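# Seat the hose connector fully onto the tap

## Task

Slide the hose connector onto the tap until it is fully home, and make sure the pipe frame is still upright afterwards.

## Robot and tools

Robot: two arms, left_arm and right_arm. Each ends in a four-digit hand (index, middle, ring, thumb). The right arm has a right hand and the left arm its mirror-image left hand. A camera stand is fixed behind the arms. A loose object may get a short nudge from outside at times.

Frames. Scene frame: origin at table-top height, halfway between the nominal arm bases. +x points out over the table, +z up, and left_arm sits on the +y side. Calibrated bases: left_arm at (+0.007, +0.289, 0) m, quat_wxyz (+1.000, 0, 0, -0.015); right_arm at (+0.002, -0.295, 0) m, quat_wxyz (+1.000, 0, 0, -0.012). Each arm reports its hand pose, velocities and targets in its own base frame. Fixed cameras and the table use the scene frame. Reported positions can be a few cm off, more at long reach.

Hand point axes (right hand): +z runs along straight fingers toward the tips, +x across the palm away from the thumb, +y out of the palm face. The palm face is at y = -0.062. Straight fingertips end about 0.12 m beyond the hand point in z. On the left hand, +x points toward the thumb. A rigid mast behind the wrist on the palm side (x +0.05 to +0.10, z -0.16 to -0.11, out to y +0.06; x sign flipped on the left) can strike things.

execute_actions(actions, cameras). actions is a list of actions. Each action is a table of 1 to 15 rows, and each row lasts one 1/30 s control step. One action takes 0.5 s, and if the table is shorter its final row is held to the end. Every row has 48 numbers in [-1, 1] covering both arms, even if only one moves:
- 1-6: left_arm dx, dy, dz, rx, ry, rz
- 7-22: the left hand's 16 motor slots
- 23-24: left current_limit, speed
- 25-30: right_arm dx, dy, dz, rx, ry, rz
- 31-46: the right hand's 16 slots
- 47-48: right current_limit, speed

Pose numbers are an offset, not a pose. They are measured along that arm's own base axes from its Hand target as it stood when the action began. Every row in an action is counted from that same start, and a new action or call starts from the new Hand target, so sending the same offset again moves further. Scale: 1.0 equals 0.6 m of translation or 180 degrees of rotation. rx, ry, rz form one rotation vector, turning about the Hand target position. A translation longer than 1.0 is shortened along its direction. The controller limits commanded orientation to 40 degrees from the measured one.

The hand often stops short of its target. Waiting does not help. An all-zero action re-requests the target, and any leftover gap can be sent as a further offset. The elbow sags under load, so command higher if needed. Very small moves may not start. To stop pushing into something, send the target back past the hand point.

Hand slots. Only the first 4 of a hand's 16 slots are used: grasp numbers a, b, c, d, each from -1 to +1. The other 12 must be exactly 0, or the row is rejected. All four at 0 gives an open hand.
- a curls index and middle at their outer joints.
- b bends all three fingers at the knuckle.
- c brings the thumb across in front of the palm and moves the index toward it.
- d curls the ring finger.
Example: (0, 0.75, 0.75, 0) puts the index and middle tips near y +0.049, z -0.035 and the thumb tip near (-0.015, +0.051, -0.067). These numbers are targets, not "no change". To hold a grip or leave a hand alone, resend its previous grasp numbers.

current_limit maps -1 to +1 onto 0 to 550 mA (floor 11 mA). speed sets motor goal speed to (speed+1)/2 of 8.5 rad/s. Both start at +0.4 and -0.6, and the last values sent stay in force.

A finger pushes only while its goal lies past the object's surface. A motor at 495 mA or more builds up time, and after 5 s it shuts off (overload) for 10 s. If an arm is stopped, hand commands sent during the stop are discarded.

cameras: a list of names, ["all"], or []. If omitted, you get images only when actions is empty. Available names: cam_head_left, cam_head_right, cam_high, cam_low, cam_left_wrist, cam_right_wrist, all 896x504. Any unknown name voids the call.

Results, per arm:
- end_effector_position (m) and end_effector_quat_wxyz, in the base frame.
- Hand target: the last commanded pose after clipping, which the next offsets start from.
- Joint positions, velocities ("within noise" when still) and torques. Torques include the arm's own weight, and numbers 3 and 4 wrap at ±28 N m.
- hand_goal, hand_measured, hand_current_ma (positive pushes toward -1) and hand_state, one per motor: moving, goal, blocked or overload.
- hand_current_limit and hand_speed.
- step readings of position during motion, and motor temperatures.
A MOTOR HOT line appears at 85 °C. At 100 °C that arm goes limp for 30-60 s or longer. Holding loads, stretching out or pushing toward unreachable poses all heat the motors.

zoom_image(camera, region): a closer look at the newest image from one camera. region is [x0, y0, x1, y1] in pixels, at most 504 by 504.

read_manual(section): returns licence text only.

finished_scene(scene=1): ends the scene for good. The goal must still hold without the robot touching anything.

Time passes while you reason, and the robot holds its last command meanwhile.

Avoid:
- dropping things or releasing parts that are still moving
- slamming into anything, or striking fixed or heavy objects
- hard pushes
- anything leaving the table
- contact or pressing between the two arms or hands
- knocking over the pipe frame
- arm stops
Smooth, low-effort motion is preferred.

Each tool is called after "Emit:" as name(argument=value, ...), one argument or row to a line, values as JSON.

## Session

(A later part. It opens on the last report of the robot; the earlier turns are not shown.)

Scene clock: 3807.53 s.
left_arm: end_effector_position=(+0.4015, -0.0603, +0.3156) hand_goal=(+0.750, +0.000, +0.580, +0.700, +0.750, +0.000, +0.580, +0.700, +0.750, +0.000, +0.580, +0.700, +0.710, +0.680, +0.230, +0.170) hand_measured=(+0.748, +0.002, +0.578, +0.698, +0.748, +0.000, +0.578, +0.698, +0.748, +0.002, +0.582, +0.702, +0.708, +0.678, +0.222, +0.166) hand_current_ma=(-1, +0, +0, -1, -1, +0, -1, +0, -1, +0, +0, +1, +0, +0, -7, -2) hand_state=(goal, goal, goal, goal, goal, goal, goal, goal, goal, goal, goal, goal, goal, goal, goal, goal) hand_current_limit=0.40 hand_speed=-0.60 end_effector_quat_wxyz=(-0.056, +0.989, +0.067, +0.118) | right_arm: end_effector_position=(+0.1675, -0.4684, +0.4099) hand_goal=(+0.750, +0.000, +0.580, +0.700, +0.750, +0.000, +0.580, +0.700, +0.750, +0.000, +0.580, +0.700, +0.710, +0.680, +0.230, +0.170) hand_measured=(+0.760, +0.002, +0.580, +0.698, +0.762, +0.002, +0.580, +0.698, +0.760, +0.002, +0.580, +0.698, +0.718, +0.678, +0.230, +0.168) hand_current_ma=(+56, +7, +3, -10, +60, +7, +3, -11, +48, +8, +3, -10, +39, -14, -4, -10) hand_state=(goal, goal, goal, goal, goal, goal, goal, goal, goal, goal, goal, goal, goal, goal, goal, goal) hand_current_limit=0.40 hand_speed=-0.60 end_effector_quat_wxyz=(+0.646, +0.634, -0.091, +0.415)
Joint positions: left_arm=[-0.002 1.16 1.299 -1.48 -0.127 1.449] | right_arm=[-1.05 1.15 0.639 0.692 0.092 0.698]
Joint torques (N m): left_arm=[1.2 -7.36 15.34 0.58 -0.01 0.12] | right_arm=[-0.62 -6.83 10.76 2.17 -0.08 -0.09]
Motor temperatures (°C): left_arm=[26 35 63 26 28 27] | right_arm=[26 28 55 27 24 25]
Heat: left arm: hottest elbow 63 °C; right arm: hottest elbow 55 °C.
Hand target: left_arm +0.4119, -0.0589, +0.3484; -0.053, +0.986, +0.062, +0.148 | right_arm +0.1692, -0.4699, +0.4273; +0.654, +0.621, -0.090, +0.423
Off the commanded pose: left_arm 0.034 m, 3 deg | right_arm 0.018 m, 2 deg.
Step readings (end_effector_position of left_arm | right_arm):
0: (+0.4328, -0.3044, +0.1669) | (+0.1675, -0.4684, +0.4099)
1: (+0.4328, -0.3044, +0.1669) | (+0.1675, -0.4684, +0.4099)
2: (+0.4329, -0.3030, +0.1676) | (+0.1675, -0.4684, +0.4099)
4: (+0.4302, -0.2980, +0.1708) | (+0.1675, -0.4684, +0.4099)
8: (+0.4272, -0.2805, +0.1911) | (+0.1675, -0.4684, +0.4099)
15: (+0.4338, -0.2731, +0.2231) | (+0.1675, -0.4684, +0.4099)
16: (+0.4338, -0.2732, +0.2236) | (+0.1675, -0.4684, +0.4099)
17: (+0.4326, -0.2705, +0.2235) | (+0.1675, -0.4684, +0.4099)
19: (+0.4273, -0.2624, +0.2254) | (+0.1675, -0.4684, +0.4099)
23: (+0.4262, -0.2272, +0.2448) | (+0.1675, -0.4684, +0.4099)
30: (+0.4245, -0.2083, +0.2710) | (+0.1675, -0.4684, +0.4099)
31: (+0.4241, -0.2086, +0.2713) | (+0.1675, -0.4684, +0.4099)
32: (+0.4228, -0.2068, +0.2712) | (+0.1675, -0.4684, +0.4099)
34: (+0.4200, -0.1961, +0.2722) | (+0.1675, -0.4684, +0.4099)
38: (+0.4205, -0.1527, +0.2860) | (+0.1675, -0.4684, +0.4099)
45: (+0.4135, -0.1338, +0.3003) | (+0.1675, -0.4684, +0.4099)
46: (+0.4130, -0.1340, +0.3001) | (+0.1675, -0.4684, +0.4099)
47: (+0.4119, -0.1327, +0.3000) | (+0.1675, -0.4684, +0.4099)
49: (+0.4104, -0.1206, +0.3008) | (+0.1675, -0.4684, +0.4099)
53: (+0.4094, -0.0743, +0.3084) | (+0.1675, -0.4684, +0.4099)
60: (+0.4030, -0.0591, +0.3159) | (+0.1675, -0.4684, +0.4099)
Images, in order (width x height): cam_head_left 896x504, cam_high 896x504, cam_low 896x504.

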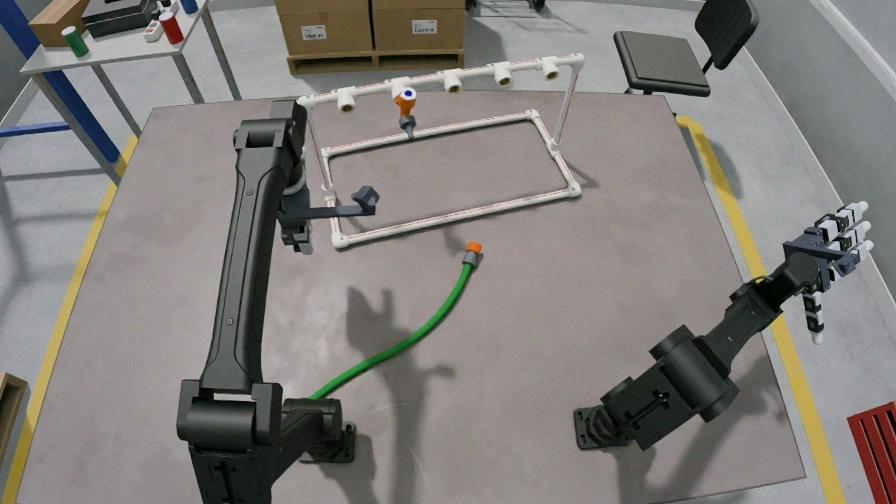

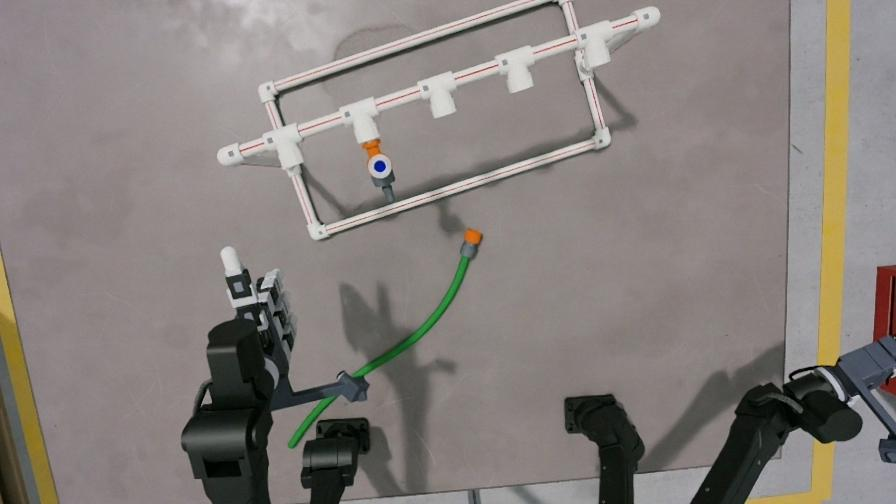

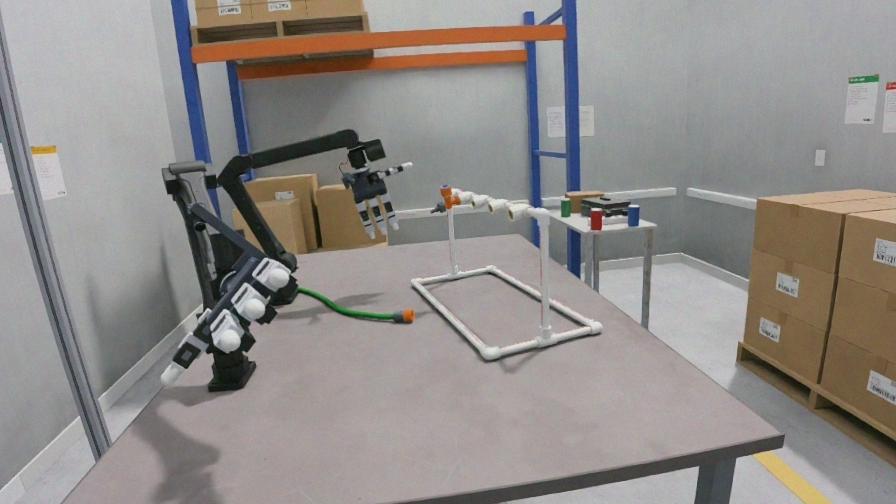

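Emit:
execute_actions(
  actions=[
    [[-0.06,-0.09,-0.03,-0.0167,0.0467,-0.0196,0,0,0,0,0,0,0,0,0,0,0,0,0,0,0,0,0.4,-0.6,0,0,0,0,0,0,0,0,0,0,0,0,0,0,0,0,0,0,0,0,0,0,0.4,-0.6]],
    [[-0.08,-0.10,-0.06,-0.0167,0.0467,-0.0196,0,0,0,0,0,0,0,0,0,0,0,0,0,0,0,0,0.4,-0.6,0,0,0,0,0,0,0,0,0,0,0,0,0,0,0,0,0,0,0,0,0,0,0.4,-0.6]],
    [[-0.05,-0.08,-0.09,0,0,0,0,0,0,0,0,0,0,0,0,0,0,0,0,0,0,0,0.4,-0.6,0,0,0,0,0,0,0,0,0,0,0,0,0,0,0,0,0,0,0,0,0,0,0.4,-0.6]],
  ],
  cameras=["cam_head_left","cam_high","cam_low"],
)

Scene clock: 3881.73 s.
left_arm: end_effector_position=(+0.2978, -0.2186, +0.2389) hand_goal=(+0.750, +0.000, +0.580, +0.700, +0.750, +0.000, +0.580, +0.700, +0.750, +0.000, +0.580, +0.700, +0.710, +0.680, +0.230, +0.170) hand_measured=(+0.748, +0.002, +0.578, +0.698, +0.748, +0.000, +0.578, +0.698, +0.748, +0.002, +0.582, +0.702, +0.710, +0.678, +0.222, +0.166) hand_current_ma=(+0, +0, +0, -1, +0, +0, +0, +0, +0, +0, +0, +1, +0, +0, -5, -1) hand_state=(goal, goal, goal, goal, goal, goal, goal, goal, goal, goal, goal, goal, goal, goal, goal, goal) hand_current_limit=0.40 hand_speed=-0.60 end_effector_quat_wxyz=(-0.003, +1.000, -0.004, -0.006) | right_arm: end_effector_position=(+0.1675, -0.4684, +0.4099) hand_goal=(+0.750, +0.000, +0.580, +0.700, +0.750, +0.000, +0.580, +0.700, +0.750, +0.000, +0.580, +0.700, +0.710, +0.680, +0.230, +0.170) hand_measured=(+0.760, +0.002, +0.580, +0.698, +0.762, +0.002, +0.580, +0.698, +0.760, +0.002, +0.580, +0.698, +0.718, +0.678, +0.230, +0.168) hand_current_ma=(+56, +7, +3, -10, +60, +7, +3, -11, +48, +8, +3, -10, +39, -14, -4, -10) hand_state=(goal, goal, goal, goal, goal, goal, goal, goal, goal, goal, goal, goal, goal, goal, goal, goal) hand_current_limit=0.40 hand_speed=-0.60 end_effector_quat_wxyz=(+0.646, +0.634, -0.091, +0.415)
Joint positions: left_arm=[-0.449 1.147 1.104 -1.541 0 1.129] | right_arm=[-1.05 1.15 0.639 0.692 0.092 0.698]
Joint torques (N m): left_arm=[-0.38 -7.41 8.87 0.76 -0.09 -0.2] | right_arm=[-0.56 -6.77 10.76 2.18 -0.09 -0.09]
Motor temperatures (°C): left_arm=[26 34 57 26 28 27] | right_arm=[26 28 55 27 24 25]
Heat: left arm: hottest elbow 57 °C; right arm: hottest elbow 55 °C.
Hand target: left_arm +0.2979, -0.2208, +0.2404; -0.001, +1.000, +0.001, +0.002 | right_arm +0.1692, -0.4699, +0.4273; +0.654, +0.621, -0.090, +0.423
Off the commanded pose: left_arm 0.003 m, 1 deg | right_arm 0.018 m, 2 deg.
Step readings (end_effector_position of left_arm | right_arm):
0: (+0.4014, -0.0603, +0.3156) | (+0.1675, -0.4684, +0.4099)
1: (+0.4010, -0.0606, +0.3156) | (+0.1675, -0.4684, +0.4099)
2: (+0.3986, -0.0630, +0.3153) | (+0.1675, -0.4684, +0.4099)
4: (+0.3878, -0.0725, +0.3130) | (+0.1675, -0.4684, +0.4099)
8: (+0.3695, -0.1003, +0.3106) | (+0.1675, -0.4684, +0.4099)
15: (+0.3640, -0.1103, +0.3084) | (+0.1675, -0.4684, +0.4099)
16: (+0.3639, -0.1108, +0.3083) | (+0.1675, -0.4684, +0.4099)
17: (+0.3625, -0.1132, +0.3083) | (+0.1675, -0.4684, +0.4099)
19: (+0.3548, -0.1266, +0.3089) | (+0.1675, -0.4684, +0.4099)
23: (+0.3351, -0.1613, +0.3050) | (+0.1675, -0.4684, +0.4099)
30: (+0.3284, -0.1717, +0.2992) | (+0.1675, -0.4684, +0.4099)
31: (+0.3284, -0.1718, +0.2986) | (+0.1675, -0.4684, +0.4099)
32: (+0.3279, -0.1733, +0.2954) | (+0.1675, -0.4684, +0.4099)
34: (+0.3205, -0.1821, +0.2802) | (+0.1675, -0.4684, +0.4099)
38: (+0.2936, -0.2075, +0.2458) | (+0.1675, -0.4684, +0.4099)
45: (+0.2943, -0.2188, +0.2388) | (+0.1675, -0.4684, +0.4099)
Images, in order (width x height): cam_head_left 896x504, cam_high 896x504, cam_low 896x504.

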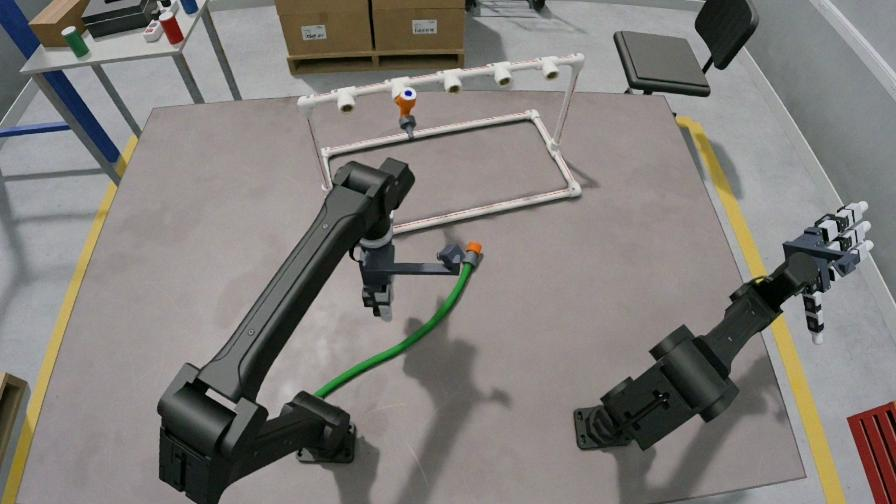

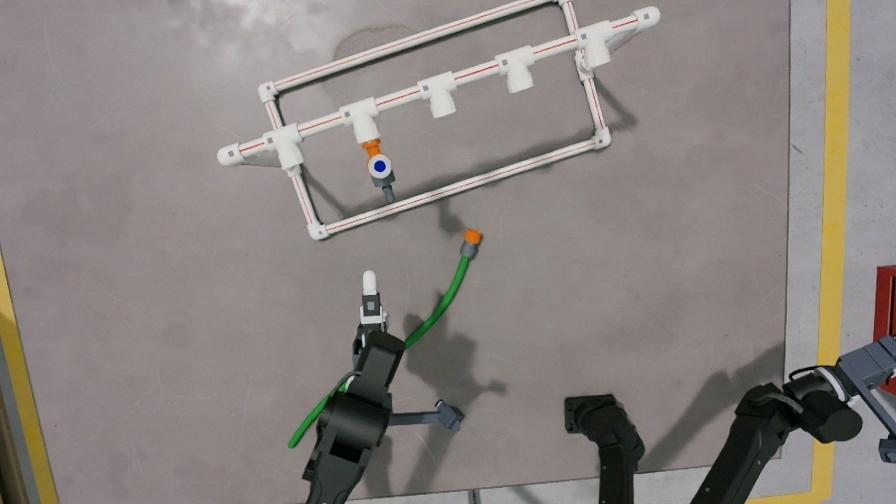

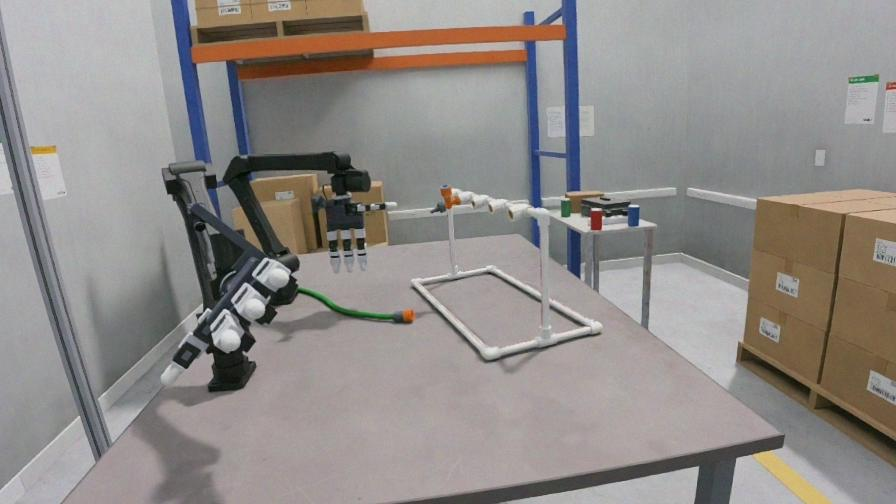

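Emit:
execute_actions(
  actions=[
    [[0,0,-0.08,0,0,0,0,0,0,0,0,0,0,0,0,0,0,0,0,0,0,0,0.4,-0.6,0,0,0,0,0,0,0,0,0,0,0,0,0,0,0,0,0,0,0,0,0,0,0.4,-0.6]],
    [[0,0,-0.07,0,0,0,0,0,0,0,0,0,0,0,0,0,0,0,0,0,0,0,0.4,-0.6,0,0,0,0,0,0,0,0,0,0,0,0,0,0,0,0,0,0,0,0,0,0,0.4,-0.6]],
  ],
  cameras=["cam_head_left","cam_high","cam_low"],
)

Emit:
zoom_image(
  camera="cam_low",
  region=[280, 180, 440, 340],
)

Scene clock: 3889.57 s.
left_arm: end_effector_position=(+0.2974, -0.2179, +0.1523) hand_goal=(+0.750, +0.000, +0.580, +0.700, +0.750, +0.000, +0.580, +0.700, +0.750, +0.000, +0.580, +0.700, +0.710, +0.680, +0.230, +0.170) hand_measured=(+0.748, +0.002, +0.578, +0.698, +0.748, +0.000, +0.578, +0.698, +0.748, +0.002, +0.582, +0.702, +0.710, +0.678, +0.222, +0.166) hand_current_ma=(+0, +0, +0, -1, +0, +0, +0, +0, +0, +0, +0, +1, +0, +0, -5, -1) hand_state=(goal, goal, goal, goal, goal, goal, goal, goal, goal, goal, goal, goal, goal, goal, goal, goal) hand_current_limit=0.40 hand_speed=-0.60 end_effector_quat_wxyz=(-0.001, +1.000, -0.003, -0.001) | right_arm: end_effector_position=(+0.1675, -0.4684, +0.4099) hand_goal=(+0.750, +0.000, +0.580, +0.700, +0.750, +0.000, +0.580, +0.700, +0.750, +0.000, +0.580, +0.700, +0.710, +0.680, +0.230, +0.170) hand_measured=(+0.760, +0.002, +0.580, +0.698, +0.762, +0.002, +0.580, +0.698, +0.760, +0.002, +0.580, +0.698, +0.718, +0.678, +0.230, +0.168) hand_current_ma=(+56, +7, +3, -10, +60, +7, +3, -11, +48, +8, +3, -10, +39, -14, -4, -10) hand_state=(goal, goal, goal, goal, goal, goal, goal, goal, goal, goal, goal, goal, goal, goal, goal, goal) hand_current_limit=0.40 hand_speed=-0.60 end_effector_quat_wxyz=(+0.646, +0.634, -0.091, +0.415)
Joint positions: left_arm=[-0.449 1.177 0.895 -1.292 -0.002 1.127] | right_arm=[-1.05 1.15 0.639 0.692 0.092 0.698]
Joint torques (N m): left_arm=[-0.09 -6.59 8.51 0.96 -0.08 -0.21] | right_arm=[-0.56 -6.83 10.77 2.17 -0.09 -0.09]
Motor temperatures (°C): left_arm=[26 34 56 26 28 27] | right_arm=[26 28 55 27 24 25]
Heat: left arm: hottest elbow 56 °C; right arm: hottest elbow 55 °C.
Hand target: left_arm +0.2978, -0.2208, +0.1504; -0.001, +1.000, +0.001, +0.002 | right_arm +0.1692, -0.4699, +0.4273; +0.654, +0.621, -0.090, +0.423
Off the commanded pose: left_arm 0.003 m, 1 deg | right_arm 0.018 m, 2 deg.
Step readings (end_effector_position of left_arm | right_arm):
0: (+0.2978, -0.2186, +0.2389) | (+0.1675, -0.4684, +0.4099)
1: (+0.2979, -0.2186, +0.2387) | (+0.1675, -0.4684, +0.4099)
2: (+0.2987, -0.2189, +0.2370) | (+0.1675, -0.4684, +0.4099)
4: (+0.3001, -0.2194, +0.2269) | (+0.1675, -0.4684, +0.4099)
8: (+0.2943, -0.2165, +0.2010) | (+0.1675, -0.4684, +0.4099)
15: (+0.2968, -0.2176, +0.1945) | (+0.1675, -0.4684, +0.4099)
16: (+0.2970, -0.2177, +0.1941) | (+0.1675, -0.4684, +0.4099)
17: (+0.2979, -0.2182, +0.1927) | (+0.1675, -0.4684, +0.4099)
19: (+0.2998, -0.2191, +0.1846) | (+0.1675, -0.4684, +0.4099)
23: (+0.2948, -0.2167, +0.1616) | (+0.1675, -0.4684, +0.4099)
30: (+0.2968, -0.2176, +0.1521) | (+0.1675, -0.4684, +0.4099)
Images, in order (width x height): cam_head_left 896x504, cam_high 896x504, cam_low 896x504.

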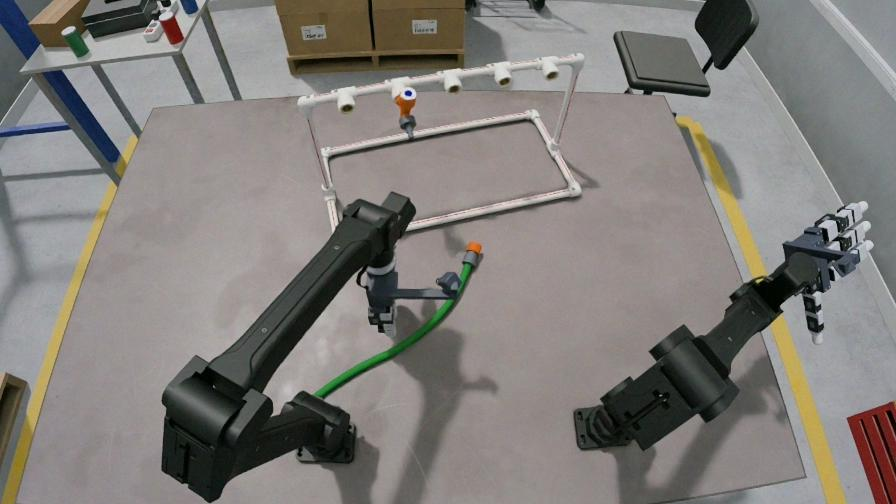

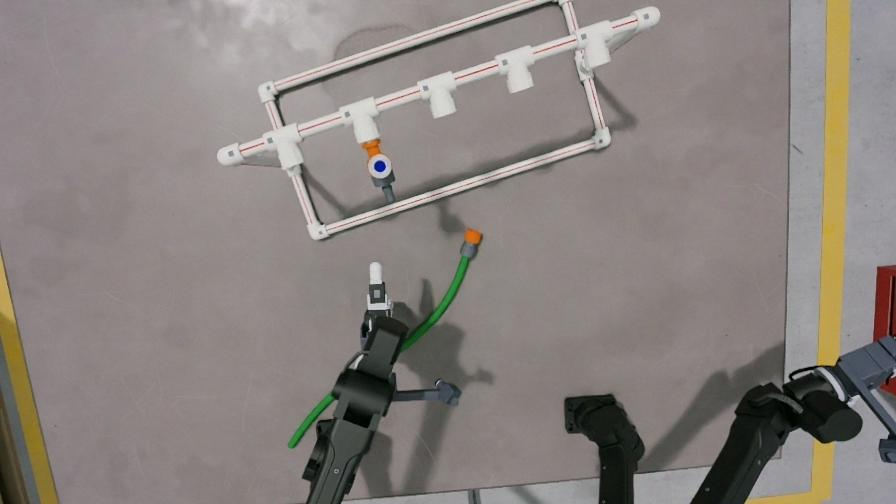

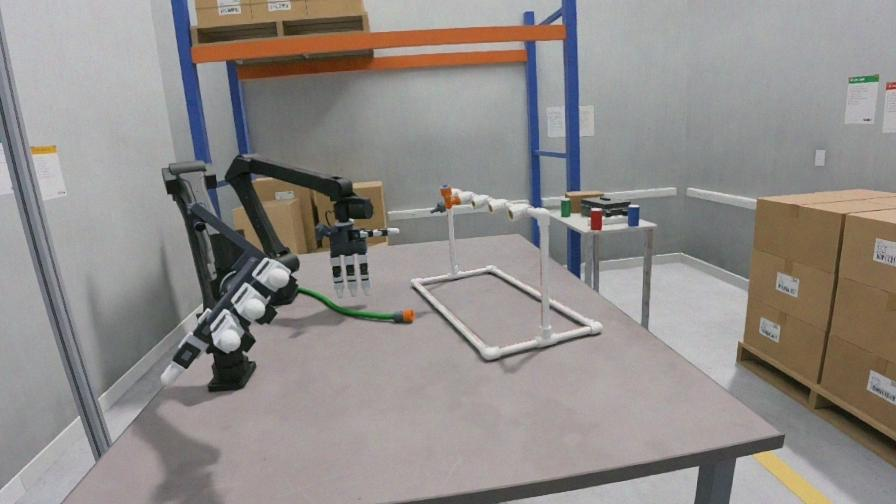

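Scaled by 3.150.

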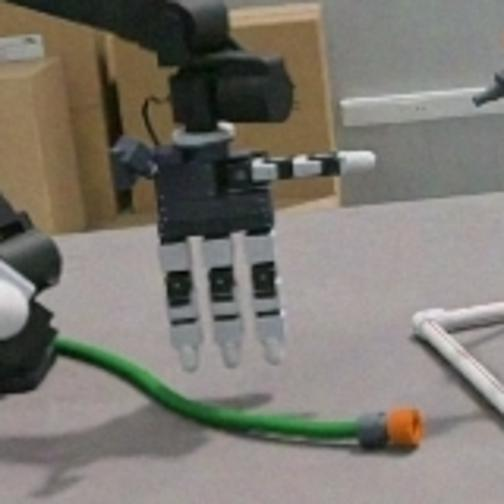

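Emit:
execute_actions(
  actions=[
    [[0,0,-0.03,0,0,0,0,0,0,0,0,0,0,0,0,0,0,0,0,0,0,0,0.4,-0.6,0,0,0,0,0,0,0,0,0,0,0,0,0,0,0,0,0,0,0,0,0,0,0.4,-0.6]],
    [[0,-0.08,0,0,0,0,0,0,0,0,0,0,0,0,0,0,0,0,0,0,0,0,0.4,-0.6,0,0,0,0,0,0,0,0,0,0,0,0,0,0,0,0,0,0,0,0,0,0,0.4,-0.6]],
    [[-0.005,-0.08,0,0,0,0,0,0,0,0,0,0,0,0,0,0,0,0,0,0,0,0,0.4,-0.6,0,0,0,0,0,0,0,0,0,0,0,0,0,0,0,0,0,0,0,0,0,0,0.4,-0.6]],
    [[-0.005,-0.08,0,0,0,0,0,0,0,0,0,0,0,0,0,0,0,0,0,0,0,0,0.4,-0.6,0,0,0,0,0,0,0,0,0,0,0,0,0,0,0,0,0,0,0,0,0,0,0.4,-0.6]],
  ],
  cameras=["cam_head_left","cam_high","cam_low"],
)

Scene clock: 3906.37 s.
left_arm: end_effector_position=(+0.2761, -0.3367, +0.1147) hand_goal=(+0.750, +0.000, +0.580, +0.700, +0.750, +0.000, +0.580, +0.700, +0.750, +0.000, +0.580, +0.700, +0.710, +0.680, +0.230, +0.170) hand_measured=(+0.800, -0.006, +0.608, +0.718, +0.786, -0.006, +0.602, +0.710, +0.768, +0.000, +0.592, +0.706, +0.710, +0.678, +0.222, +0.166) hand_current_ma=(+88, -3, +32, +15, +49, -2, +21, +6, +16, +0, +8, +3, +0, +0, -5, -1) hand_state=(blocked, goal, blocked, goal, blocked, goal, blocked, goal, goal, goal, goal, goal, goal, goal, goal, goal) hand_current_limit=0.40 hand_speed=-0.60 end_effector_quat_wxyz=(-0.027, +1.000, -0.001, -0.013) | right_arm: end_effector_position=(+0.1675, -0.4684, +0.4099) hand_goal=(+0.750, +0.000, +0.580, +0.700, +0.750, +0.000, +0.580, +0.700, +0.750, +0.000, +0.580, +0.700, +0.710, +0.680, +0.230, +0.170) hand_measured=(+0.760, +0.002, +0.580, +0.698, +0.762, +0.002, +0.580, +0.698, +0.760, +0.002, +0.580, +0.698, +0.718, +0.678, +0.230, +0.168) hand_current_ma=(+56, +7, +3, -10, +60, +7, +3, -11, +48, +8, +3, -10, +39, -14, -4, -10) hand_state=(goal, goal, goal, goal, goal, goal, goal, goal, goal, goal, goal, goal, goal, goal, goal, goal) hand_current_limit=0.40 hand_speed=-0.60 end_effector_quat_wxyz=(+0.646, +0.634, -0.091, +0.415)
Joint positions: left_arm=[-0.79 1.387 0.988 -1.228 -0.02 0.781] | right_arm=[-1.05 1.15 0.639 0.692 0.092 0.698]
Joint torques (N m): left_arm=[-0.85 -7.3 13.5 1.02 0.59 -0.18] | right_arm=[-0.56 -6.77 10.76 2.18 -0.09 -0.09]
Motor temperatures (°C): left_arm=[26 34 54 26 28 27] | right_arm=[26 28 55 27 24 25]
Heat: left arm: hottest elbow 54 °C; right arm: hottest elbow 55 °C.
Hand target: left_arm +0.2918, -0.3648, +0.1324; -0.001, +1.000, +0.001, +0.002 | right_arm +0.1692, -0.4699, +0.4273; +0.654, +0.621, -0.090, +0.423
Off the commanded pose: left_arm 0.037 m, 3 deg | right_arm 0.018 m, 2 deg.
Step readings (end_effector_position of left_arm | right_arm):
0: (+0.2975, -0.2179, +0.1523) | (+0.1675, -0.4684, +0.4099)
1: (+0.2976, -0.2180, +0.1523) | (+0.1675, -0.4684, +0.4099)
2: (+0.2980, -0.2182, +0.1519) | (+0.1675, -0.4684, +0.4099)
4: (+0.2994, -0.2189, +0.1494) | (+0.1675, -0.4684, +0.4099)
8: (+0.2980, -0.2182, +0.1408) | (+0.1675, -0.4684, +0.4099)
15: (+0.2981, -0.2182, +0.1364) | (+0.1675, -0.4684, +0.4099)
16: (+0.2982, -0.2185, +0.1363) | (+0.1675, -0.4684, +0.4099)
17: (+0.2978, -0.2199, +0.1358) | (+0.1675, -0.4684, +0.4099)
19: (+0.2940, -0.2285, +0.1327) | (+0.1675, -0.4684, +0.4099)
23: (+0.2801, -0.2510, +0.1225) | (+0.1675, -0.4684, +0.4099)
30: (+0.2793, -0.2570, +0.1188) | (+0.1675, -0.4684, +0.4099)
31: (+0.2796, -0.2569, +0.1186) | (+0.1675, -0.4684, +0.4099)
32: (+0.2791, -0.2585, +0.1184) | (+0.1675, -0.4684, +0.4099)
34: (+0.2786, -0.2653, +0.1178) | (+0.1675, -0.4684, +0.4099)
38: (+0.2752, -0.2851, +0.1158) | (+0.1675, -0.4684, +0.4099)
45: (+0.2778, -0.2910, +0.1153) | (+0.1675, -0.4684, +0.4099)
46: (+0.2782, -0.2913, +0.1153) | (+0.1675, -0.4684, +0.4099)
47: (+0.2786, -0.2926, +0.1153) | (+0.1675, -0.4684, +0.4099)
49: (+0.2782, -0.3017, +0.1152) | (+0.1675, -0.4684, +0.4099)
53: (+0.2737, -0.3278, +0.1149) | (+0.1675, -0.4684, +0.4099)
60: (+0.2752, -0.3366, +0.1148) | (+0.1675, -0.4684, +0.4099)
Images, in order (width x height): cam_head_left 896x504, cam_high 896x504, cam_low 896x504.

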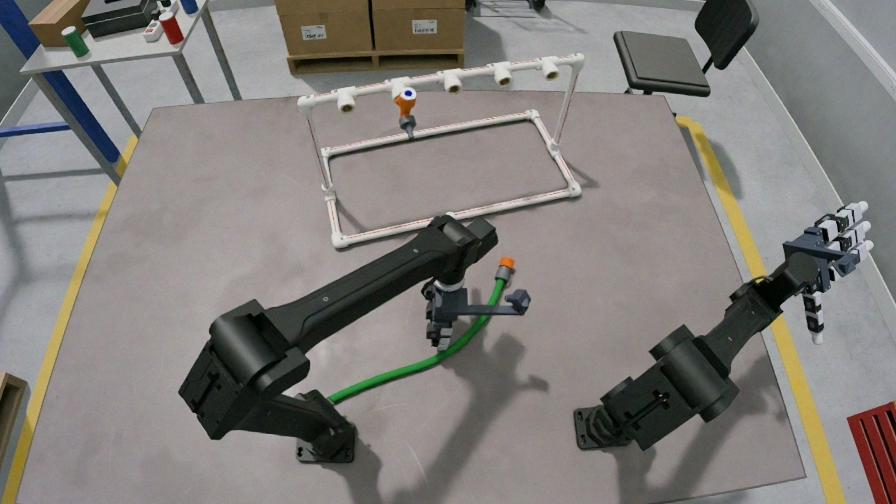

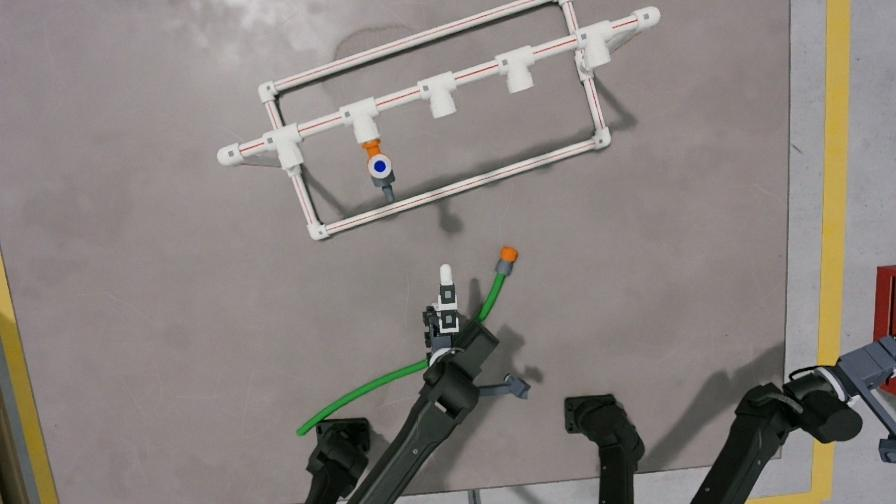

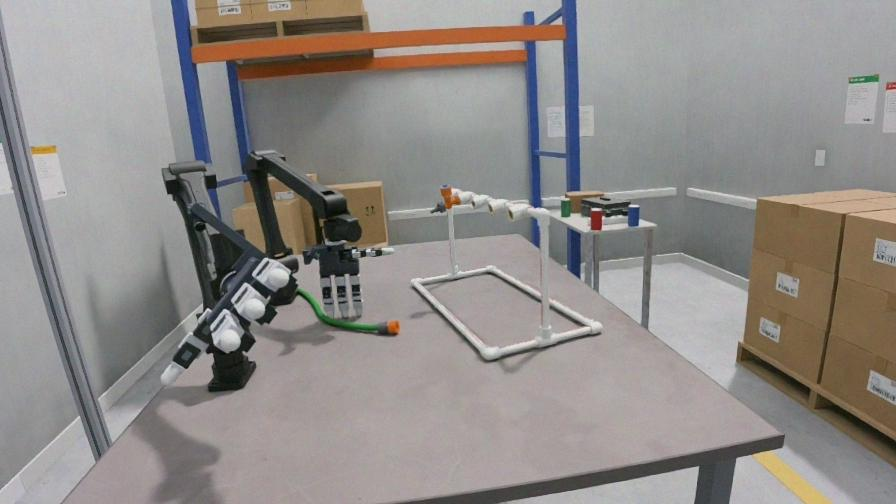

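Emit:
execute_actions(
  actions=[
    [[0,-0.06,0.035,0,0,0,0,0,0,0,0,0,0,0,0,0,0,0,0,0,0,0,0.4,-0.6,0,0,0,0,0,0,0,0,0,0,0,0,0,0,0,0,0,0,0,0,0,0,0.4,-0.6]],
    [[-0.01,-0.08,0.005,0,0,0,0,0,0,0,0,0,0,0,0,0,0,0,0,0,0,0,0.4,-0.6,0,0,0,0,0,0,0,0,0,0,0,0,0,0,0,0,0,0,0,0,0,0,0.4,-0.6]],
    [[-0.01,-0.08,0.005,0,0,0,0,0,0,0,0,0,0,0,0,0,0,0,0,0,0,0,0.4,-0.6,0,0,0,0,0,0,0,0,0,0,0,0,0,0,0,0,0,0,0,0,0,0,0.4,-0.6]],
  ],
  cameras=["cam_head_left","cam_high","cam_low"],
)

Scene clock: 3915.37 s.
left_arm: end_effector_position=(+0.2656, -0.4773, +0.1346) hand_goal=(+0.750, +0.000, +0.580, +0.700, +0.750, +0.000, +0.580, +0.700, +0.750, +0.000, +0.580, +0.700, +0.710, +0.680, +0.230, +0.170) hand_measured=(+0.750, -0.002, +0.582, +0.702, +0.750, +0.000, +0.582, +0.702, +0.750, +0.000, +0.582, +0.702, +0.710, +0.678, +0.222, +0.166) hand_current_ma=(+0, -1, +0, +1, +0, +0, +0, +0, +0, +0, +0, +1, +0, +0, -5, -1) hand_state=(goal, goal, goal, goal, goal, goal, goal, goal, goal, goal, goal, goal, goal, goal, goal, goal) hand_current_limit=0.40 hand_speed=-0.60 end_effector_quat_wxyz=(-0.022, +1.000, -0.008, -0.013) | right_arm: end_effector_position=(+0.1675, -0.4684, +0.4099) hand_goal=(+0.750, +0.000, +0.580, +0.700, +0.750, +0.000, +0.580, +0.700, +0.750, +0.000, +0.580, +0.700, +0.710, +0.680, +0.230, +0.170) hand_measured=(+0.760, +0.002, +0.580, +0.698, +0.762, +0.002, +0.580, +0.698, +0.760, +0.002, +0.580, +0.698, +0.718, +0.678, +0.230, +0.168) hand_current_ma=(+56, +7, +3, -10, +60, +7, +3, -11, +48, +8, +3, -10, +39, -14, -4, -10) hand_state=(goal, goal, goal, goal, goal, goal, goal, goal, goal, goal, goal, goal, goal, goal, goal, goal) hand_current_limit=0.40 hand_speed=-0.60 end_effector_quat_wxyz=(+0.646, +0.634, -0.091, +0.415)
Joint positions: left_arm=[-1.013 1.628 1.312 -1.305 -0.002 0.573] | right_arm=[-1.05 1.15 0.639 0.692 0.092 0.698]
Joint torques (N m): left_arm=[0.62 -12.34 14.13 -0.03 -0.11 -0.2] | right_arm=[-0.62 -6.77 10.76 2.17 -0.09 -0.09]
Motor temperatures (°C): left_arm=[26 34 56 26 28 27] | right_arm=[26 28 55 27 24 25]
Heat: left arm: hottest elbow 56 °C; right arm: hottest elbow 55 °C.
Hand target: left_arm +0.2800, -0.4968, +0.1596; -0.001, +1.000, +0.001, +0.002 | right_arm +0.1692, -0.4699, +0.4273; +0.654, +0.621, -0.090, +0.423
Off the commanded pose: left_arm 0.035 m, 3 deg | right_arm 0.018 m, 2 deg.
Step readings (end_effector_position of left_arm | right_arm):
0: (+0.2762, -0.3367, +0.1147) | (+0.1675, -0.4684, +0.4099)
1: (+0.2764, -0.3369, +0.1150) | (+0.1675, -0.4684, +0.4099)
2: (+0.2765, -0.3379, +0.1155) | (+0.1675, -0.4684, +0.4099)
4: (+0.2765, -0.3466, +0.1176) | (+0.1675, -0.4684, +0.4099)
8: (+0.2754, -0.3723, +0.1250) | (+0.1675, -0.4684, +0.4099)
15: (+0.2757, -0.3822, +0.1308) | (+0.1675, -0.4684, +0.4099)
16: (+0.2760, -0.3823, +0.1307) | (+0.1675, -0.4684, +0.4099)
17: (+0.2757, -0.3837, +0.1305) | (+0.1675, -0.4684, +0.4099)
19: (+0.2767, -0.3907, +0.1310) | (+0.1675, -0.4684, +0.4099)
23: (+0.2727, -0.4173, +0.1323) | (+0.1675, -0.4684, +0.4099)
30: (+0.2697, -0.4288, +0.1319) | (+0.1675, -0.4684, +0.4099)
31: (+0.2699, -0.4288, +0.1320) | (+0.1675, -0.4684, +0.4099)
32: (+0.2698, -0.4301, +0.1321) | (+0.1675, -0.4684, +0.4099)
34: (+0.2721, -0.4376, +0.1333) | (+0.1675, -0.4684, +0.4099)
38: (+0.2703, -0.4655, +0.1365) | (+0.1675, -0.4684, +0.4099)
45: (+0.2648, -0.4774, +0.1335) | (+0.1675, -0.4684, +0.4099)
Images, in order (width x height): cam_head_left 896x504, cam_high 896x504, cam_low 896x504.

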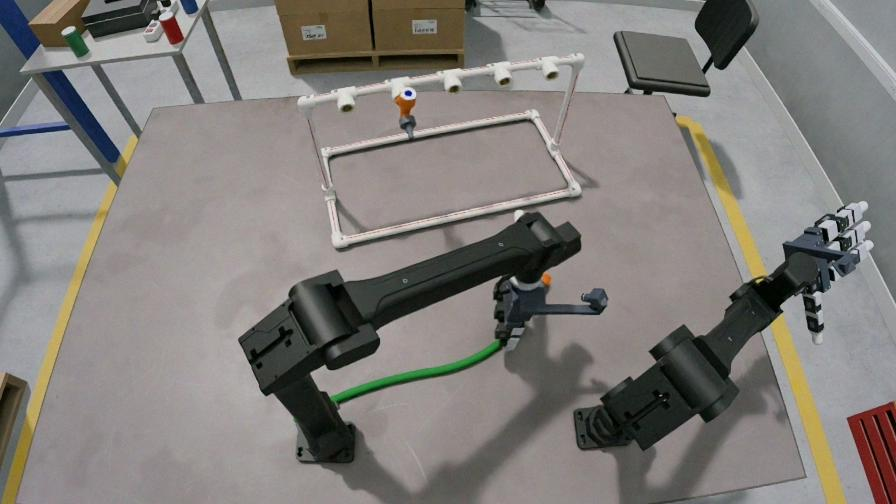

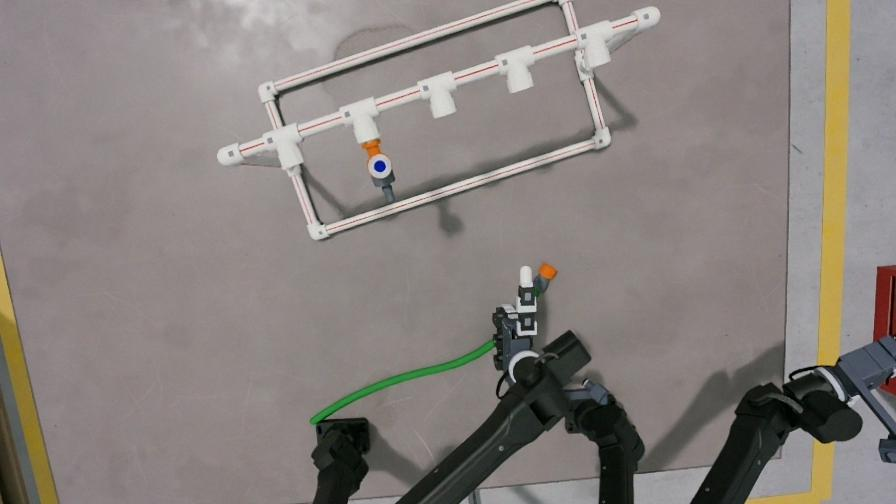

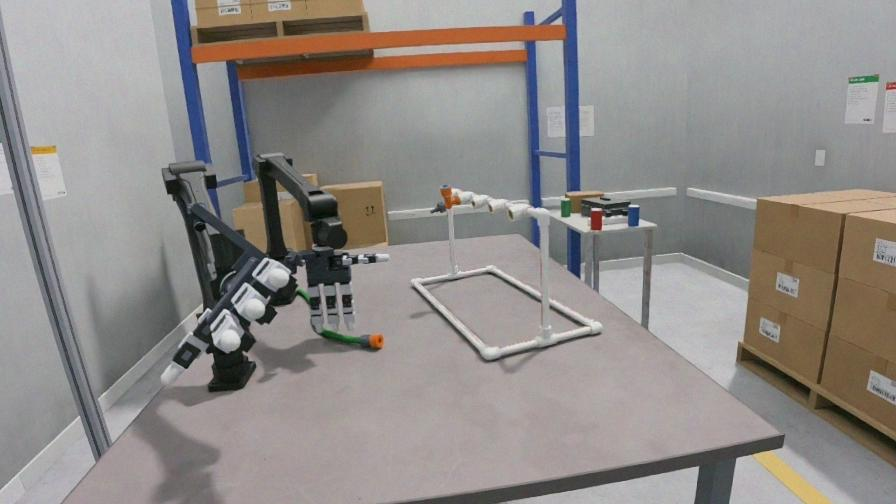

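Emit:
execute_actions(
  actions=[
    [[0.0,-0.08,-0.005,0,0,0,0,0,0,0,0,0,0,0,0,0,0,0,0,0,0,0,0.4,-0.6,0,0,0,0,0,0,0,0,0,0,0,0,0,0,0,0,0,0,0,0,0,0,0.4,-0.6]],
    [[-0.005,-0.08,0.005,0,0,0,0,0,0,0,0,0,0,0,0,0,0,0,0,0,0,0,0.4,-0.6,0,0,0,0,0,0,0,0,0,0,0,0,0,0,0,0,0,0,0,0,0,0,0.4,-0.6]],
    [[-0.005,-0.08,0.005,0,0,0,0,0,0,0,0,0,0,0,0,0,0,0,0,0,0,0,0.4,-0.6,0,0,0,0,0,0,0,0,0,0,0,0,0,0,0,0,0,0,0,0,0,0,0.4,-0.6]],
  ],
  cameras=["cam_head_left","cam_high","cam_low"],
)

Scene clock: 4073.37 s.
left_arm: end_effector_position=(+0.2682, -0.6204, +0.1410) hand_goal=(+0.750, +0.000, +0.580, +0.700, +0.750, +0.000, +0.580, +0.700, +0.750, +0.000, +0.580, +0.700, +0.710, +0.680, +0.230, +0.170) hand_measured=(+0.768, +0.002, +0.590, +0.706, +0.750, +0.000, +0.582, +0.702, +0.750, +0.000, +0.582, +0.702, +0.710, +0.678, +0.222, +0.166) hand_current_ma=(+18, +1, +6, +2, +0, +0, +0, +1, +0, +0, +0, +1, +0, +0, -5, -1) hand_state=(goal, goal, goal, goal, goal, goal, goal, goal, goal, goal, goal, goal, goal, goal, goal, goal) hand_current_limit=0.40 hand_speed=-0.60 end_effector_quat_wxyz=(-0.022, +1.000, -0.004, -0.007) | right_arm: end_effector_position=(+0.1675, -0.4684, +0.4099) hand_goal=(+0.750, +0.000, +0.580, +0.700, +0.750, +0.000, +0.580, +0.700, +0.750, +0.000, +0.580, +0.700, +0.710, +0.680, +0.230, +0.170) hand_measured=(+0.760, +0.002, +0.580, +0.698, +0.762, +0.002, +0.580, +0.698, +0.760, +0.002, +0.580, +0.698, +0.718, +0.678, +0.230, +0.168) hand_current_ma=(+56, +7, +3, -10, +60, +7, +3, -11, +48, +8, +3, -10, +39, -14, -4, -10) hand_state=(goal, goal, goal, goal, goal, goal, goal, goal, goal, goal, goal, goal, goal, goal, goal, goal) hand_current_limit=0.40 hand_speed=-0.60 end_effector_quat_wxyz=(+0.646, +0.634, -0.091, +0.415)
Joint positions: left_arm=[-1.141 1.947 1.776 -1.445 -0.007 0.437] | right_arm=[-1.05 1.15 0.639 0.692 0.092 0.698]
Joint torques (N m): left_arm=[0.32 -16.38 14.46 0.02 0.04 -0.21] | right_arm=[-0.56 -6.77 10.77 2.18 -0.09 -0.09]
Motor temperatures (°C): left_arm=[26 35 62 26 28 27] | right_arm=[26 28 55 27 24 25]
Heat: left arm: hottest elbow 62 °C; right arm: hottest elbow 55 °C.
Hand target: left_arm +0.2738, -0.6408, +0.1625; -0.001, +1.000, +0.001, +0.002 | right_arm +0.1692, -0.4699, +0.4273; +0.654, +0.621, -0.090, +0.423
Off the commanded pose: left_arm 0.030 m, 3 deg | right_arm 0.018 m, 2 deg.
Step readings (end_effector_position of left_arm | right_arm):
0: (+0.2656, -0.4772, +0.1346) | (+0.1675, -0.4684, +0.4099)
1: (+0.2658, -0.4774, +0.1346) | (+0.1675, -0.4684, +0.4099)
2: (+0.2664, -0.4786, +0.1348) | (+0.1675, -0.4684, +0.4099)
4: (+0.2694, -0.4866, +0.1358) | (+0.1675, -0.4684, +0.4099)
8: (+0.2722, -0.5128, +0.1359) | (+0.1675, -0.4684, +0.4099)
15: (+0.2698, -0.5236, +0.1358) | (+0.1675, -0.4684, +0.4099)
16: (+0.2701, -0.5238, +0.1361) | (+0.1675, -0.4684, +0.4099)
17: (+0.2698, -0.5254, +0.1363) | (+0.1675, -0.4684, +0.4099)
19: (+0.2727, -0.5333, +0.1376) | (+0.1675, -0.4684, +0.4099)
23: (+0.2732, -0.5609, +0.1380) | (+0.1675, -0.4684, +0.4099)
30: (+0.2683, -0.5719, +0.1378) | (+0.1675, -0.4684, +0.4099)
31: (+0.2686, -0.5722, +0.1380) | (+0.1675, -0.4684, +0.4099)
32: (+0.2686, -0.5736, +0.1381) | (+0.1675, -0.4684, +0.4099)
34: (+0.2716, -0.5817, +0.1398) | (+0.1675, -0.4684, +0.4099)
38: (+0.2736, -0.6076, +0.1417) | (+0.1675, -0.4684, +0.4099)
45: (+0.2678, -0.6201, +0.1411) | (+0.1675, -0.4684, +0.4099)
Images, in order (width x height): cam_head_left 896x504, cam_high 896x504, cam_low 896x504.

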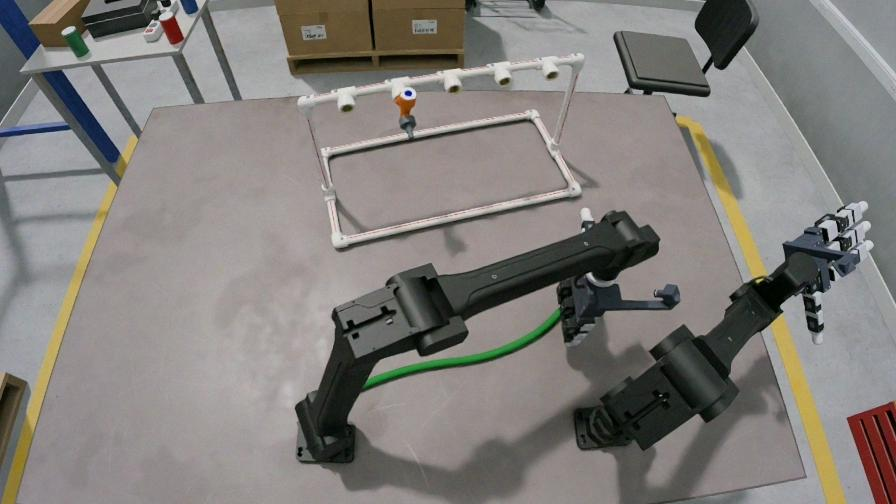

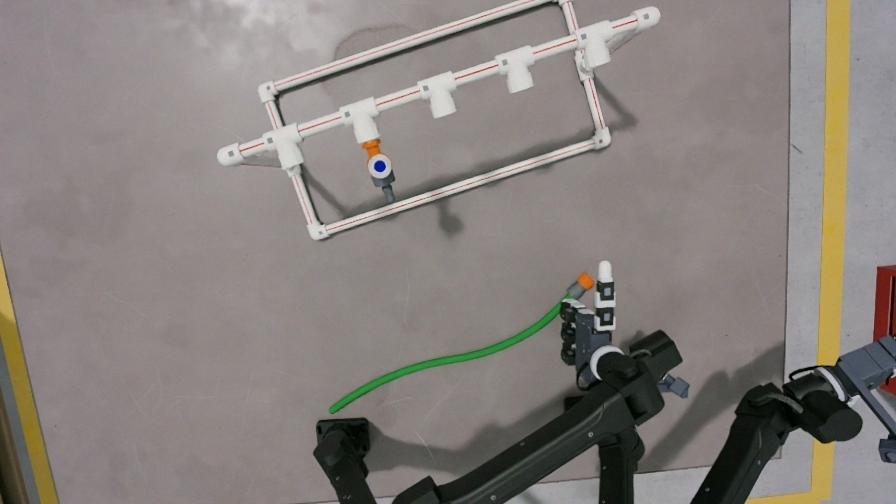

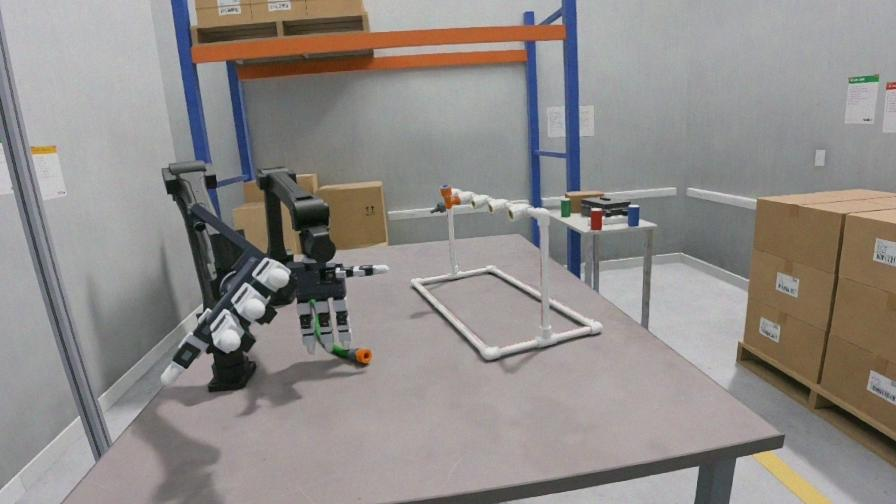

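Emit:
execute_actions(
  actions=[
    [[0.0,0.0,0.12,0,0,0,0,0,0,0,0,0,0,0,0,0,0,0,0,0,0,0,0.4,-0.6,0,0,0,0,0,0,0,0,0,0,0,0,0,0,0,0,0,0,0,0,0,0,0.4,-0.6]],
    [[0.02,0.1,0.1,0,0,0,0,0,0,0,0,0,0,0,0,0,0,0,0,0,0,0,0.4,-0.6,0,0,0,0,0,0,0,0,0,0,0,0,0,0,0,0,0,0,0,0,0,0,0.4,-0.6]],
    [[0.02,0.13,0.06,0,0,0,0,0,0,0,0,0,0,0,0,0,0,0,0,0,0,0,0.4,-0.6,0,0,0,0,0,0,0,0,0,0,0,0,0,0,0,0,0,0,0,0,0,0,0.4,-0.6]],
    [[0.0,0.14,0.04,0,0,0.03,0,0,0,0,0,0,0,0,0,0,0,0,0,0,0,0,0.4,-0.6,0.02,0.04,0,0.0896,-0.0006,0.0761,0,0,0,0,0,0,0,0,0,0,0,0,0,0,0,0,0.4,-0.6]],
    [[0.0,0.14,0.03,0,0,0.03,0,0,0,0,0,0,0,0,0,0,0,0,0,0,0,0,0.4,-0.6,0.04,0.06,0,0.0896,-0.0006,0.0761,0,0,0,0,0,0,0,0,0,0,0,0,0,0,0,0,0.4,-0.6]],
  ],
  cameras=["cam_head_left","cam_high","cam_low"],
)

Scene clock: 4146.17 s.
left_arm: end_effector_position=(+0.2980, -0.3371, +0.3771) hand_goal=(+0.750, +0.000, +0.580, +0.700, +0.750, +0.000, +0.580, +0.700, +0.750, +0.000, +0.580, +0.700, +0.710, +0.680, +0.230, +0.170) hand_measured=(+0.748, +0.002, +0.582, +0.702, +0.748, +0.000, +0.582, +0.702, +0.748, +0.000, +0.582, +0.702, +0.710, +0.678, +0.224, +0.168) hand_current_ma=(+0, +0, +0, +1, +0, +0, +0, +1, +0, +0, +0, +1, +0, +0, -5, -1) hand_state=(goal, goal, goal, goal, goal, goal, goal, goal, goal, goal, goal, goal, goal, goal, goal, goal) hand_current_limit=0.40 hand_speed=-0.60 end_effector_quat_wxyz=(+0.057, +0.992, +0.101, +0.045) | right_arm: end_effector_position=(+0.2055, -0.4013, +0.3936) hand_goal=(+0.750, +0.000, +0.580, +0.700, +0.750, +0.000, +0.580, +0.700, +0.750, +0.000, +0.580, +0.700, +0.710, +0.680, +0.230, +0.170) hand_measured=(+0.756, +0.002, +0.580, +0.698, +0.756, +0.002, +0.580, +0.698, +0.756, +0.002, +0.580, +0.698, +0.718, +0.678, +0.230, +0.168) hand_current_ma=(+31, +7, +3, -10, +36, +7, +3, -11, +29, +8, +3, -10, +37, -14, -4, -10) hand_state=(goal, goal, goal, goal, goal, goal, goal, goal, goal, goal, goal, goal, goal, goal, goal, goal) hand_current_limit=0.40 hand_speed=-0.60 end_effector_quat_wxyz=(+0.328, +0.790, -0.056, +0.515)
Joint positions: left_arm=[-0.782 1.237 1.501 -1.69 0.003 0.586] | right_arm=[-1.096 0.794 0.77 -0.261 -0.442 0.95]
Joint torques (N m): left_arm=[1.08 -7.3 8.66 0.61 0.03 0.13] | right_arm=[-1.38 -2.55 14.57 1.52 -0.21 0.02]
Motor temperatures (°C): left_arm=[26 38 58 26 27 27] | right_arm=[26 28 55 27 24 25]
Heat: left arm: hottest elbow 58 °C; right arm: hottest elbow 55 °C.
Hand target: left_arm +0.2979, -0.3348, +0.3726; -0.001, +0.995, +0.095, +0.002 | right_arm +0.2051, -0.4099, +0.4273; +0.340, +0.779, -0.056, +0.524
Off the commanded pose: left_arm 0.005 m, 8 deg | right_arm 0.035 m, 2 deg.
joint sent to its limit (left arm) — joint 4 (wrist pitch), lower limit. The joint targets are off in orientation, not in position.
Step readings (end_effector_position of left_arm | right_arm):
0: (+0.2682, -0.6203, +0.1409) | (+0.1675, -0.4684, +0.4099)
1: (+0.2683, -0.6204, +0.1415) | (+0.1675, -0.4684, +0.4099)
2: (+0.2678, -0.6194, +0.1427) | (+0.1675, -0.4684, +0.4099)
4: (+0.2665, -0.6170, +0.1495) | (+0.1675, -0.4684, +0.4099)
8: (+0.2681, -0.6205, +0.1763) | (+0.1675, -0.4684, +0.4099)
15: (+0.2706, -0.6259, +0.2028) | (+0.1675, -0.4684, +0.4099)
16: (+0.2703, -0.6254, +0.2033) | (+0.1675, -0.4684, +0.4099)
17: (+0.2700, -0.6234, +0.2040) | (+0.1675, -0.4684, +0.4099)
19: (+0.2697, -0.6171, +0.2085) | (+0.1675, -0.4684, +0.4099)
23: (+0.2755, -0.6012, +0.2392) | (+0.1675, -0.4684, +0.4099)
30: (+0.2869, -0.5793, +0.2948) | (+0.1675, -0.4684, +0.4099)
31: (+0.2870, -0.5783, +0.2974) | (+0.1675, -0.4684, +0.4099)
32: (+0.2880, -0.5759, +0.2978) | (+0.1675, -0.4684, +0.4099)
34: (+0.2861, -0.5651, +0.2954) | (+0.1675, -0.4684, +0.4099)
38: (+0.2934, -0.5337, +0.3000) | (+0.1675, -0.4684, +0.4099)
45: (+0.3058, -0.5065, +0.3326) | (+0.1675, -0.4684, +0.4099)
46: (+0.3047, -0.5053, +0.3347) | (+0.1683, -0.4685, +0.4097)
47: (+0.3035, -0.5016, +0.3345) | (+0.1733, -0.4687, +0.4071)
49: (+0.2977, -0.4873, +0.3291) | (+0.1822, -0.4661, +0.3997)
53: (+0.2974, -0.4512, +0.3307) | (+0.1871, -0.4467, +0.4062)
60: (+0.3017, -0.4231, +0.3609) | (+0.1828, -0.4345, +0.4013)
61: (+0.3007, -0.4219, +0.3623) | (+0.1835, -0.4350, +0.3970)
62: (+0.3006, -0.4181, +0.3611) | (+0.1883, -0.4343, +0.3914)
64: (+0.2969, -0.4039, +0.3542) | (+0.1981, -0.4280, +0.3765)
68: (+0.3008, -0.3647, +0.3535) | (+0.2077, -0.4060, +0.3687)
75: (+0.3006, -0.3382, +0.3805) | (+0.2071, -0.4013, +0.3956)
Images, in order (width x height): cam_head_left 896x504, cam_high 896x504, cam_low 896x504.

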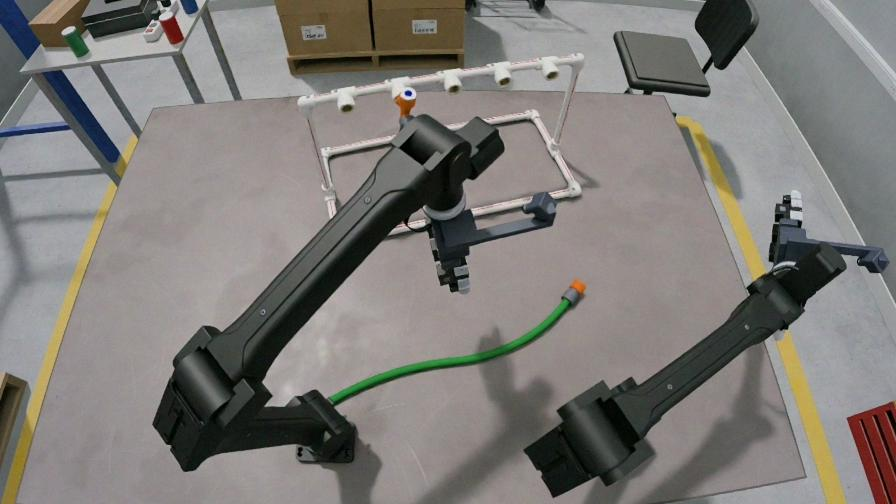

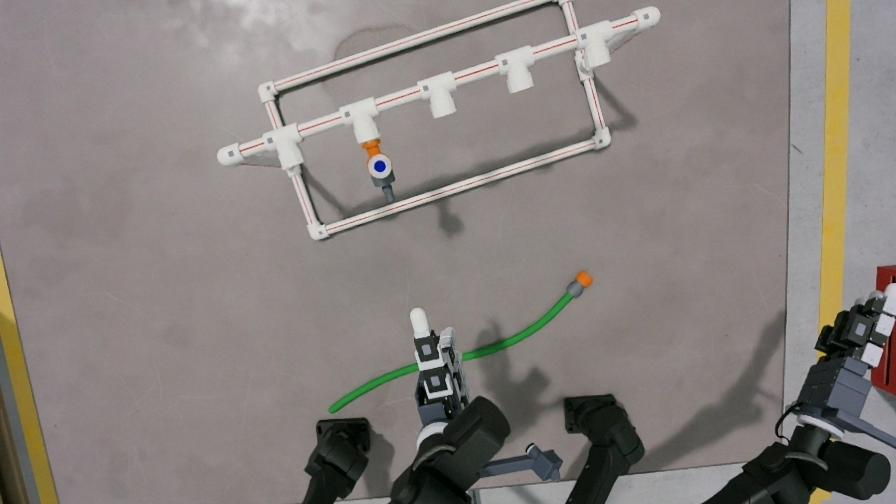

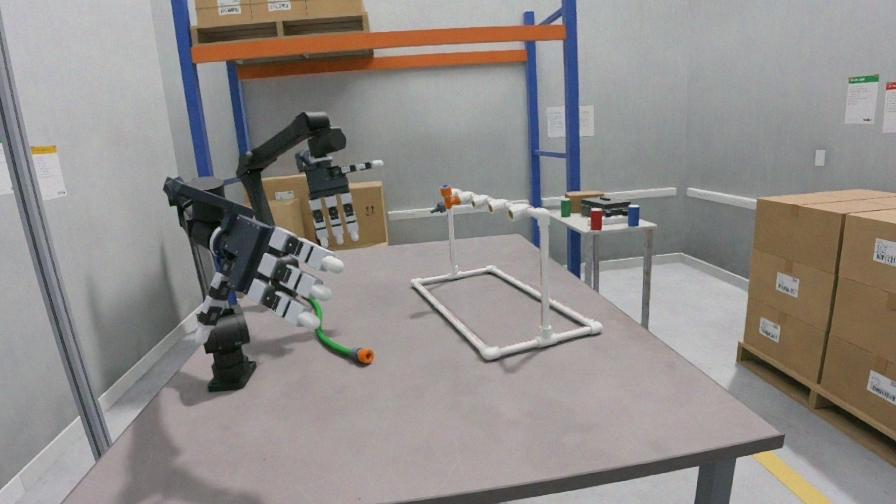

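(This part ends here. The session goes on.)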